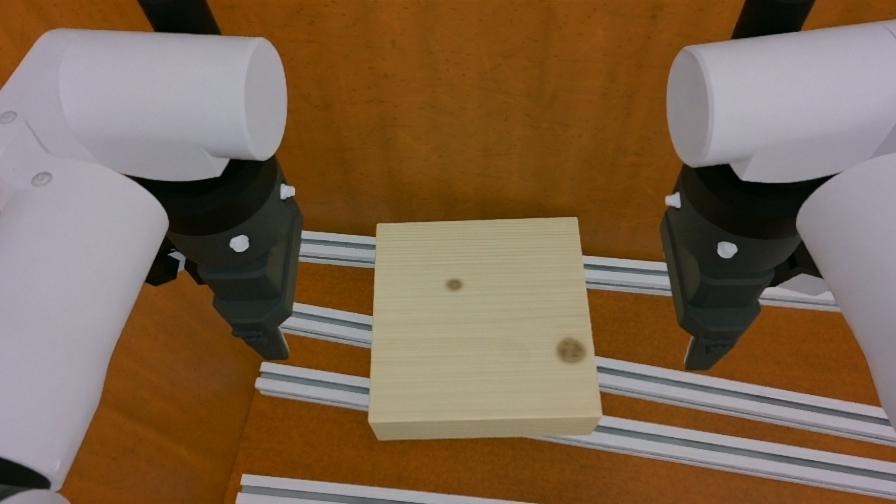

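Call:
move --joints '{"torso_squat_rad": 0.3, "torso_shift_rad": 0.233}' --min_time_s 2

Call:
move --target '{"side": "left", "x": 0.700, "y": 0.112, "z": 0.662, "quat_wxyz": [1, 0, 0, 0]}' --min_time_s 1

Call:
move --target '{"side": "left", "x": 0.65, "y": 0.112, "z": 0.632, "quat_wxyz": [1, 0, 0, 0]}' --min_time_s 0.8

Call:
move --target '{"side": "left", "x": 0.60, "y": 0.112, "z": 0.604, "quat_wxyz": [1, 0, 0, 0]}' --min_time_s 0.8

Call:
move --target '{"side": "left", "x": 0.55, "y": 0.112, "z": 0.575, "quat_wxyz": [1, 0, 0, 0]}' --min_time_s 0.8

Call:
move --target '{"side": "left", "x": 0.50, "y": 0.112, "z": 0.546, "quat_wxyz": [1, 0, 0, 0]}' --min_time_s 0.8

Call:
move --target '{"side": "left", "x": 0.45, "y": 0.112, "z": 0.518, "quat_wxyz": [1, 0, 0, 0]}' --min_time_s 0.8

Call:
move --target '{"side": "left", "x": 0.40, "y": 0.112, "z": 0.489, "quat_wxyz": [1, 0, 0, 0]}' --min_time_s 0.8

Call:
move --target '{"side": "left", "x": 0.355, "y": 0.112, "z": 0.463, "quat_wxyz": [1, 0, 0, 0]}' --min_time_s 0.8 --cameras '["head_camera"]'

Scene clock: 514.37 s.
Joint torques (N m): left_arm=[-19.05 4.97 1.95 -8.55 0.3 -0.18 -0.28] | right_arm=[-20.21 -7.22 -2.01 -8.95 -0.17 0.08 0.28]
External joint torques (N m): left_arm=[1.47 -0.87 1.85 0.11 0.29 -0.08 -0.28] | right_arm=[-0.24 -1.26 -2.11 -0.81 -0.41 0.12 0.28]
Wrist force (N): left_arm=[1.8 -0.3 -7.9] | right_arm=[0.8 3.1 -4.8]
Wrist torque (N m): left_arm=[-0.10 0.28 0.15] | right_arm=[-0.33 0.17 -0.21]
Wrist force, peak (N): left_arm=[2.2 0.8 -8.9] | right_arm=[0.3 4.1 -4.9]
move: done
base_odometry: x=+0.566 y=-0.276 heading=+0.162
lidar_m: 0.21 0.24 0.37 4.12 1.96 1.57 1.55 1.71 2.58 0.60 0.28 0.21
base_status: not commanded
joint_positions: torso_squat_rad=+0.300 torso_shift_rad=+0.233 torso_pitch_rad=+1.000 torso_yaw_rad=+0.000 left_shoulder_pitch_rad=-1.691 left_shoulder_roll_rad=+0.337 left_shoulder_yaw_rad=+0.239 left_elbow_rad=-0.779 left_forearm_roll_rad=+0.026 left_wrist_pitch_rad=+1.461 left_hand_roll_rad=+0.113 left_gripper_m=+0.099 right_shoulder_pitch_rad=-1.691 right_shoulder_roll_rad=-0.337 right_shoulder_yaw_rad=-0.239 right_elbow_rad=-0.779 right_forearm_roll_rad=-0.026 right_wrist_pitch_rad=+1.461 right_hand_roll_rad=-0.113 right_gripper_m=+0.099 head_pan_rad=+0.000 head_tilt_rad=+0.100
joint_status: all done
wheel_motors_off: 0
motor_effort: left_wheel=-3(5) right_wheel=+5(7)
chest: x=+0.1867 y=+0.0001 z=+1.0984 quat_wxyz=(+0.878, +0.000, +0.479, +0.000) (m; base frame)
left_hand: x=+0.7006 y=+0.1749 z=+0.6571 quat_wxyz=(+1.000, +0.001, +0.000, -0.001) (m; base frame)
right_hand: x=+0.7004 y=-0.1747 z=+0.6570 quat_wxyz=(+1.000, -0.001, +0.000, +0.001) (m; base frame)
pictures: none

Scene clock: 515.70 s.
Joint torques (N m): left_arm=[-20.79 2.44 -0.63 -7.37 -0.3 -0.67 0.28] | right_arm=[-19.68 -7.2 -2.01 -8.93 -0.1 0.05 0.1]
External joint torques (N m): left_arm=[0.77 -1.33 -0.4 1.24 -0.32 -0.57 0.28] | right_arm=[0.29 -1.25 -2.11 -0.79 -0.34 0.1 0.1]
Wrist force (N): left_arm=[1.9 0.5 -8.6] | right_arm=[0.6 3.1 -3.8]
Wrist torque (N m): left_arm=[-0.22 0.29 0.02] | right_arm=[-0.33 0.16 -0.21]
Wrist force, peak (N): left_arm=[1.9 0.5 -8.6] | right_arm=[1.0 3.5 -5.0]
move: done
base_odometry: x=+0.566 y=-0.276 heading=+0.162
lidar_m: 0.21 0.23 0.37 4.11 1.95 1.56 1.55 1.71 2.57 0.59 0.27 0.22
base_status: not commanded
joint_positions: torso_squat_rad=+0.300 torso_shift_rad=+0.233 torso_pitch_rad=+1.000 torso_yaw_rad=+0.000 left_shoulder_pitch_rad=-1.768 left_shoulder_roll_rad=+0.243 left_shoulder_yaw_rad=+0.193 left_elbow_rad=-0.700 left_forearm_roll_rad=-0.022 left_wrist_pitch_rad=+1.433 left_hand_roll_rad=+0.229 left_gripper_m=+0.099 right_shoulder_pitch_rad=-1.691 right_shoulder_roll_rad=-0.337 right_shoulder_yaw_rad=-0.239 right_elbow_rad=-0.779 right_forearm_roll_rad=-0.026 right_wrist_pitch_rad=+1.461 right_hand_roll_rad=-0.113 right_gripper_m=+0.099 head_pan_rad=+0.000 head_tilt_rad=+0.100
joint_status: all done
wheel_motors_off: 0
motor_effort: left_wheel=-3(4) right_wheel=+3(7)
chest: x=+0.1867 y=+0.0001 z=+1.0984 quat_wxyz=(+0.878, +0.000, +0.479, +0.000) (m; base frame)
left_hand: x=+0.6998 y=+0.1121 z=+0.6623 quat_wxyz=(+1.000, +0.000, -0.001, +0.000) (m; base frame)
left_hand_status: reached (checked arc, planned for 1.0 s): 0 mm and 0.2 deg off.
right_hand: x=+0.7004 y=-0.1747 z=+0.6570 quat_wxyz=(+1.000, -0.001, +0.000, +0.001) (m; base frame)
pictures: none

Scene clock: 516.83 s.
Joint torques (N m): left_arm=[-17.75 0.84 -0.34 -8.69 -0.04 -0.16 0.27] | right_arm=[-19.9 -6.52 -1.86 -8.7 -0.02 0.13 0.22]
External joint torques (N m): left_arm=[0.6 -1.27 0.1 0.04 -0.06 -0.06 0.27] | right_arm=[0.07 -0.56 -1.96 -0.56 -0.26 0.17 0.22]
Wrist force (N): left_arm=[1.5 0.6 -7.8] | right_arm=[0.8 3.1 -4.9]
Wrist torque (N m): left_arm=[-0.21 0.28 0.03] | right_arm=[-0.33 0.21 -0.21]
Wrist force, peak (N): left_arm=[1.8 1.0 -8.5] | right_arm=[1.1 3.7 -4.7]
move: done
base_odometry: x=+0.566 y=-0.276 heading=+0.162
lidar_m: 0.21 0.24 0.37 4.11 1.98 1.57 1.55 1.70 2.58 0.60 0.28 0.22
base_status: not commanded
joint_positions: torso_squat_rad=+0.300 torso_shift_rad=+0.233 torso_pitch_rad=+1.000 torso_yaw_rad=+0.000 left_shoulder_pitch_rad=-1.528 left_shoulder_roll_rad=+0.175 left_shoulder_yaw_rad=+0.163 left_elbow_rad=-1.005 left_forearm_roll_rad=-0.044 left_wrist_pitch_rad=+1.495 left_hand_roll_rad=+0.240 left_gripper_m=+0.099 right_shoulder_pitch_rad=-1.691 right_shoulder_roll_rad=-0.337 right_shoulder_yaw_rad=-0.239 right_elbow_rad=-0.779 right_forearm_roll_rad=-0.026 right_wrist_pitch_rad=+1.461 right_hand_roll_rad=-0.113 right_gripper_m=+0.099 head_pan_rad=+0.000 head_tilt_rad=+0.100
joint_status: all done
wheel_motors_off: 0
motor_effort: left_wheel=-3(4) right_wheel=+4(6)
chest: x=+0.1867 y=+0.0001 z=+1.0984 quat_wxyz=(+0.878, +0.000, +0.479, +0.000) (m; base frame)
left_hand: x=+0.6500 y=+0.1120 z=+0.6320 quat_wxyz=(+1.000, +0.000, +0.000, +0.000) (m; base frame)
left_hand_status: reached (checked arc, planned for 0.8 s): 0 mm and 0.0 deg off.
right_hand: x=+0.7005 y=-0.1747 z=+0.6571 quat_wxyz=(+1.000, -0.001, +0.000, +0.001) (m; base frame)
pictures: none

Scene clock: 517.97 s.
Joint torques (N m): left_arm=[-14.3 -0.3 -1.02 -8.91 -0.22 -0.52 0.29] | right_arm=[-19.92 -7 -1.77 -8.76 0.04 0.08 0.2]
External joint torques (N m): left_arm=[0.93 -0.82 -0.31 -0.21 -0.24 -0.43 0.29] | right_arm=[0.05 -1.05 -1.87 -0.61 -0.2 0.13 0.2]
Wrist force (N): left_arm=[1.0 0.6 -8.6] | right_arm=[0.4 3.0 -4.4]
Wrist torque (N m): left_arm=[-0.23 0.23 0.03] | right_arm=[-0.33 0.13 -0.24]
Wrist force, peak (N): left_arm=[1.3 -0.1 -8.8] | right_arm=[0.5 3.6 -5.0]
move: done
base_odometry: x=+0.566 y=-0.276 heading=+0.162
lidar_m: 0.21 0.23 0.36 4.09 1.97 1.57 1.55 1.71 2.59 0.59 0.28 0.21
base_status: not commanded
joint_positions: torso_squat_rad=+0.300 torso_shift_rad=+0.233 torso_pitch_rad=+1.000 torso_yaw_rad=+0.000 left_shoulder_pitch_rad=-1.333 left_shoulder_roll_rad=+0.120 left_shoulder_yaw_rad=+0.128 left_elbow_rad=-1.194 left_forearm_roll_rad=-0.071 left_wrist_pitch_rad=+1.489 left_hand_roll_rad=+0.249 left_gripper_m=+0.099 right_shoulder_pitch_rad=-1.691 right_shoulder_roll_rad=-0.337 right_shoulder_yaw_rad=-0.239 right_elbow_rad=-0.779 right_forearm_roll_rad=-0.026 right_wrist_pitch_rad=+1.461 right_hand_roll_rad=-0.113 right_gripper_m=+0.099 head_pan_rad=+0.000 head_tilt_rad=+0.100
joint_status: all done
wheel_motors_off: 0
motor_effort: left_wheel=-3(4) right_wheel=+4(6)
chest: x=+0.1867 y=+0.0001 z=+1.0984 quat_wxyz=(+0.878, +0.000, +0.479, +0.000) (m; base frame)
left_hand: x=+0.5999 y=+0.1120 z=+0.6043 quat_wxyz=(+1.000, +0.000, +0.001, +0.000) (m; base frame)
left_hand_status: reached (checked arc, planned for 0.8 s): 0 mm and 0.1 deg off.
right_hand: x=+0.7005 y=-0.1747 z=+0.6571 quat_wxyz=(+1.000, -0.001, +0.000, +0.001) (m; base frame)
pictures: none

Scene clock: 519.10 s.
Joint torques (N m): left_arm=[-11.46 -1.86 -1.08 -8.81 -0.27 -0.49 0.27] | right_arm=[-20.3 -6.69 -2.28 -8.83 0.01 0.22 0.2]
External joint torques (N m): left_arm=[0.72 -0.95 -0.09 -0.27 -0.29 -0.39 0.27] | right_arm=[-0.33 -0.73 -2.38 -0.69 -0.23 0.26 0.2]
Wrist force (N): left_arm=[1.8 0.9 -7.7] | right_arm=[0.7 3.5 -4.0]
Wrist torque (N m): left_arm=[-0.25 0.30 0.08] | right_arm=[-0.36 0.16 -0.21]
Wrist force, peak (N): left_arm=[0.8 0.5 -9.1] | right_arm=[1.0 3.6 -4.7]
move: done
base_odometry: x=+0.566 y=-0.276 heading=+0.162
lidar_m: 0.22 0.24 0.36 4.11 1.97 1.57 1.54 1.70 2.58 0.60 0.28 0.22
base_status: not commanded
joint_positions: torso_squat_rad=+0.300 torso_shift_rad=+0.233 torso_pitch_rad=+1.000 torso_yaw_rad=+0.000 left_shoulder_pitch_rad=-1.160 left_shoulder_roll_rad=+0.073 left_shoulder_yaw_rad=+0.089 left_elbow_rad=-1.305 left_forearm_roll_rad=-0.100 left_wrist_pitch_rad=+1.428 left_hand_roll_rad=+0.258 left_gripper_m=+0.099 right_shoulder_pitch_rad=-1.691 right_shoulder_roll_rad=-0.337 right_shoulder_yaw_rad=-0.239 right_elbow_rad=-0.779 right_forearm_roll_rad=-0.026 right_wrist_pitch_rad=+1.461 right_hand_roll_rad=-0.113 right_gripper_m=+0.099 head_pan_rad=+0.000 head_tilt_rad=+0.100
joint_status: all done
wheel_motors_off: 0
motor_effort: left_wheel=-3(3) right_wheel=+3(6)
chest: x=+0.1867 y=+0.0001 z=+1.0984 quat_wxyz=(+0.878, +0.000, +0.479, +0.000) (m; base frame)
left_hand: x=+0.5499 y=+0.1120 z=+0.5752 quat_wxyz=(+1.000, +0.000, +0.000, +0.000) (m; base frame)
left_hand_status: reached (checked arc, planned for 0.8 s): 0 mm and 0.0 deg off.
right_hand: x=+0.7005 y=-0.1747 z=+0.6571 quat_wxyz=(+1.000, -0.001, +0.000, +0.001) (m; base frame)
pictures: none

Scene clock: 520.23 s.
Joint torques (N m): left_arm=[-8.81 -2.91 -1.35 -8.49 -0.21 -0.5 0.19] | right_arm=[-19.61 -6.79 -2.18 -8.98 -0.01 0.12 0.14]
External joint torques (N m): left_arm=[0.47 -0.83 -0.1 -0.26 -0.23 -0.41 0.19] | right_arm=[0.36 -0.84 -2.28 -0.84 -0.25 0.17 0.14]
Wrist force (N): left_arm=[1.5 0.1 -8.7] | right_arm=[0.5 3.3 -4.4]
Wrist torque (N m): left_arm=[-0.17 0.26 0.04] | right_arm=[-0.37 0.14 -0.20]
Wrist force, peak (N): left_arm=[1.5 0.1 -8.7] | right_arm=[0.7 3.3 -5.0]
move: done
base_odometry: x=+0.566 y=-0.276 heading=+0.162
lidar_m: 0.21 0.23 0.36 4.11 1.96 1.56 1.54 1.69 2.59 0.58 0.28 0.22
base_status: not commanded
joint_positions: torso_squat_rad=+0.300 torso_shift_rad=+0.233 torso_pitch_rad=+1.000 torso_yaw_rad=+0.000 left_shoulder_pitch_rad=-1.006 left_shoulder_roll_rad=+0.036 left_shoulder_yaw_rad=+0.049 left_elbow_rad=-1.359 left_forearm_roll_rad=-0.130 left_wrist_pitch_rad=+1.333 left_hand_roll_rad=+0.271 left_gripper_m=+0.099 right_shoulder_pitch_rad=-1.691 right_shoulder_roll_rad=-0.337 right_shoulder_yaw_rad=-0.239 right_elbow_rad=-0.779 right_forearm_roll_rad=-0.026 right_wrist_pitch_rad=+1.461 right_hand_roll_rad=-0.113 right_gripper_m=+0.099 head_pan_rad=+0.000 head_tilt_rad=+0.100
joint_status: all done
wheel_motors_off: 0
motor_effort: left_wheel=-4(4) right_wheel=+4(6)
chest: x=+0.1867 y=+0.0001 z=+1.0984 quat_wxyz=(+0.878, +0.000, +0.479, +0.000) (m; base frame)
left_hand: x=+0.4999 y=+0.1121 z=+0.5462 quat_wxyz=(+1.000, +0.000, +0.000, +0.000) (m; base frame)
left_hand_status: reached (checked arc, planned for 0.8 s): 0 mm and 0.0 deg off.
right_hand: x=+0.7005 y=-0.1747 z=+0.6571 quat_wxyz=(+1.000, -0.001, +0.000, +0.001) (m; base frame)
pictures: none

Scene clock: 521.37 s.
Joint torques (N m): left_arm=[-5.66 -3.66 -1.59 -8.15 -0.28 -0.45 0.12] | right_arm=[-19.99 -6.99 -1.99 -8.77 0.05 0.1 0.13]
External joint torques (N m): left_arm=[0.88 -0.66 -0.11 -0.41 -0.29 -0.35 0.12] | right_arm=[-0.02 -1.03 -2.09 -0.62 -0.19 0.14 0.13]
Wrist force (N): left_arm=[2.2 0.4 -7.7] | right_arm=[0.6 2.7 -4.5]
Wrist torque (N m): left_arm=[-0.18 0.35 0.04] | right_arm=[-0.26 0.18 -0.21]
Wrist force, peak (N): left_arm=[1.1 1.3 -8.5] | right_arm=[1.1 3.5 -5.0]
move: done
base_odometry: x=+0.566 y=-0.276 heading=+0.162
lidar_m: 0.20 0.24 0.36 4.11 1.97 1.57 1.55 1.70 2.57 0.59 0.28 0.21
base_status: not commanded
joint_positions: torso_squat_rad=+0.300 torso_shift_rad=+0.233 torso_pitch_rad=+1.000 torso_yaw_rad=+0.000 left_shoulder_pitch_rad=-0.870 left_shoulder_roll_rad=+0.007 left_shoulder_yaw_rad=+0.010 left_elbow_rad=-1.367 left_forearm_roll_rad=-0.161 left_wrist_pitch_rad=+1.213 left_hand_roll_rad=+0.291 left_gripper_m=+0.099 right_shoulder_pitch_rad=-1.691 right_shoulder_roll_rad=-0.337 right_shoulder_yaw_rad=-0.239 right_elbow_rad=-0.779 right_forearm_roll_rad=-0.026 right_wrist_pitch_rad=+1.461 right_hand_roll_rad=-0.113 right_gripper_m=+0.099 head_pan_rad=+0.000 head_tilt_rad=+0.100
joint_status: all done
wheel_motors_off: 0
motor_effort: left_wheel=-3(3) right_wheel=+4(6)
chest: x=+0.1867 y=+0.0001 z=+1.0984 quat_wxyz=(+0.878, +0.000, +0.479, +0.000) (m; base frame)
left_hand: x=+0.4498 y=+0.1121 z=+0.5184 quat_wxyz=(+1.000, +0.000, +0.000, +0.000) (m; base frame)
left_hand_status: reached (checked arc, planned for 0.8 s): 0 mm and 0.0 deg off.
right_hand: x=+0.7005 y=-0.1747 z=+0.6571 quat_wxyz=(+1.000, -0.001, +0.000, +0.001) (m; base frame)
pictures: none

Scene clock: 522.50 s.
Joint torques (N m): left_arm=[-3.61 -4.33 -1.97 -6.2 -0.22 -0.51 0.23] | right_arm=[-19.95 -6.72 -1.12 -8.77 0.01 0.01 0.12]
External joint torques (N m): left_arm=[0.41 -0.82 -0.42 0.81 -0.23 -0.42 0.23] | right_arm=[0.03 -0.76 -1.22 -0.63 -0.23 0.06 0.12]
Wrist force (N): left_arm=[1.6 0.5 -7.9] | right_arm=[0.5 2.8 -5.0]
Wrist torque (N m): left_arm=[-0.23 0.23 0.01] | right_arm=[-0.28 0.17 -0.23]
Wrist force, peak (N): left_arm=[0.3 0.5 -8.7] | right_arm=[0.6 3.7 -5.0]
move: done
base_odometry: x=+0.566 y=-0.276 heading=+0.162
lidar_m: 0.21 0.23 0.38 4.11 1.97 1.56 1.54 1.70 2.58 0.60 0.27 0.21
base_status: not commanded
joint_positions: torso_squat_rad=+0.300 torso_shift_rad=+0.233 torso_pitch_rad=+1.000 torso_yaw_rad=+0.000 left_shoulder_pitch_rad=-0.761 left_shoulder_roll_rad=+0.002 left_shoulder_yaw_rad=-0.045 left_elbow_rad=-1.319 left_forearm_roll_rad=-0.183 left_wrist_pitch_rad=+1.068 left_hand_roll_rad=+0.339 left_gripper_m=+0.099 right_shoulder_pitch_rad=-1.691 right_shoulder_roll_rad=-0.337 right_shoulder_yaw_rad=-0.239 right_elbow_rad=-0.779 right_forearm_roll_rad=-0.026 right_wrist_pitch_rad=+1.461 right_hand_roll_rad=-0.113 right_gripper_m=+0.099 head_pan_rad=+0.000 head_tilt_rad=+0.100
joint_status: all done
wheel_motors_off: 0
motor_effort: left_wheel=-3(4) right_wheel=+2(5)
chest: x=+0.1867 y=+0.0001 z=+1.0984 quat_wxyz=(+0.878, +0.000, +0.479, +0.000) (m; base frame)
left_hand: x=+0.3998 y=+0.1122 z=+0.4898 quat_wxyz=(+1.000, +0.000, +0.000, +0.000) (m; base frame)
left_hand_status: reached (checked arc, planned for 0.8 s): 1 mm and 0.0 deg off.
right_hand: x=+0.7005 y=-0.1747 z=+0.6571 quat_wxyz=(+1.000, -0.001, +0.000, +0.001) (m; base frame)
pictures: none

Scene clock: 523.63 s.
Joint torques (N m): left_arm=[-1.75 -4.74 -2.07 -5.3 -0.32 -0.6 0.2] | right_arm=[-19.98 -7 -1.85 -8.87 -0.1 -0.03 0.14]
External joint torques (N m): left_arm=[0.3 -0.88 -0.49 0.78 -0.34 -0.52 0.2] | right_arm=[-0.01 -1.04 -1.95 -0.73 -0.34 0.02 0.14]
Wrist force (N): left_arm=[1.7 0.4 -8.2] | right_arm=[0.5 2.7 -4.3]
Wrist torque (N m): left_arm=[-0.17 0.24 0.08] | right_arm=[-0.27 0.14 -0.23]
Wrist force, peak (N): left_arm=[1.3 0.3 -8.5] | right_arm=[0.7 3.7 -4.8]
move: done
base_odometry: x=+0.566 y=-0.276 heading=+0.162
lidar_m: 0.21 0.23 0.37 4.10 1.96 1.57 1.55 1.70 2.57 0.58 0.28 0.22
base_status: not commanded
joint_positions: torso_squat_rad=+0.300 torso_shift_rad=+0.233 torso_pitch_rad=+1.000 torso_yaw_rad=+0.000 left_shoulder_pitch_rad=-0.697 left_shoulder_roll_rad=+0.001 left_shoulder_yaw_rad=-0.086 left_elbow_rad=-1.220 left_forearm_roll_rad=-0.217 left_wrist_pitch_rad=+0.916 left_hand_roll_rad=+0.401 left_gripper_m=+0.099 right_shoulder_pitch_rad=-1.691 right_shoulder_roll_rad=-0.337 right_shoulder_yaw_rad=-0.239 right_elbow_rad=-0.779 right_forearm_roll_rad=-0.026 right_wrist_pitch_rad=+1.461 right_hand_roll_rad=-0.113 right_gripper_m=+0.099 head_pan_rad=+0.000 head_tilt_rad=+0.100
joint_status: all done
wheel_motors_off: 0
motor_effort: left_wheel=-2(4) right_wheel=+3(5)
chest: x=+0.1867 y=+0.0001 z=+1.0984 quat_wxyz=(+0.878, +0.000, +0.479, +0.000) (m; base frame)
left_hand: x=+0.3551 y=+0.1121 z=+0.4630 quat_wxyz=(+1.000, +0.000, +0.000, +0.000) (m; base frame)
left_hand_status: reached (checked arc, planned for 0.8 s): 0 mm and 0.0 deg off.
right_hand: x=+0.7005 y=-0.1747 z=+0.6571 quat_wxyz=(+1.000, -0.001, +0.000, +0.001) (m; base frame)
pictures: head_camera
camera_calibration:
head_camera: T_world_to_cam=[[-0.0135383, -0.999502, -0.028519, 0.0379646], [-0.863684, 0.0260611, -0.50336, 0.966527], [0.503852, 0.0178167, -0.863606, 0.786213], [0, 0, 0, 1]] pos_world=[0.439153, -0.00125082, 1.16657]

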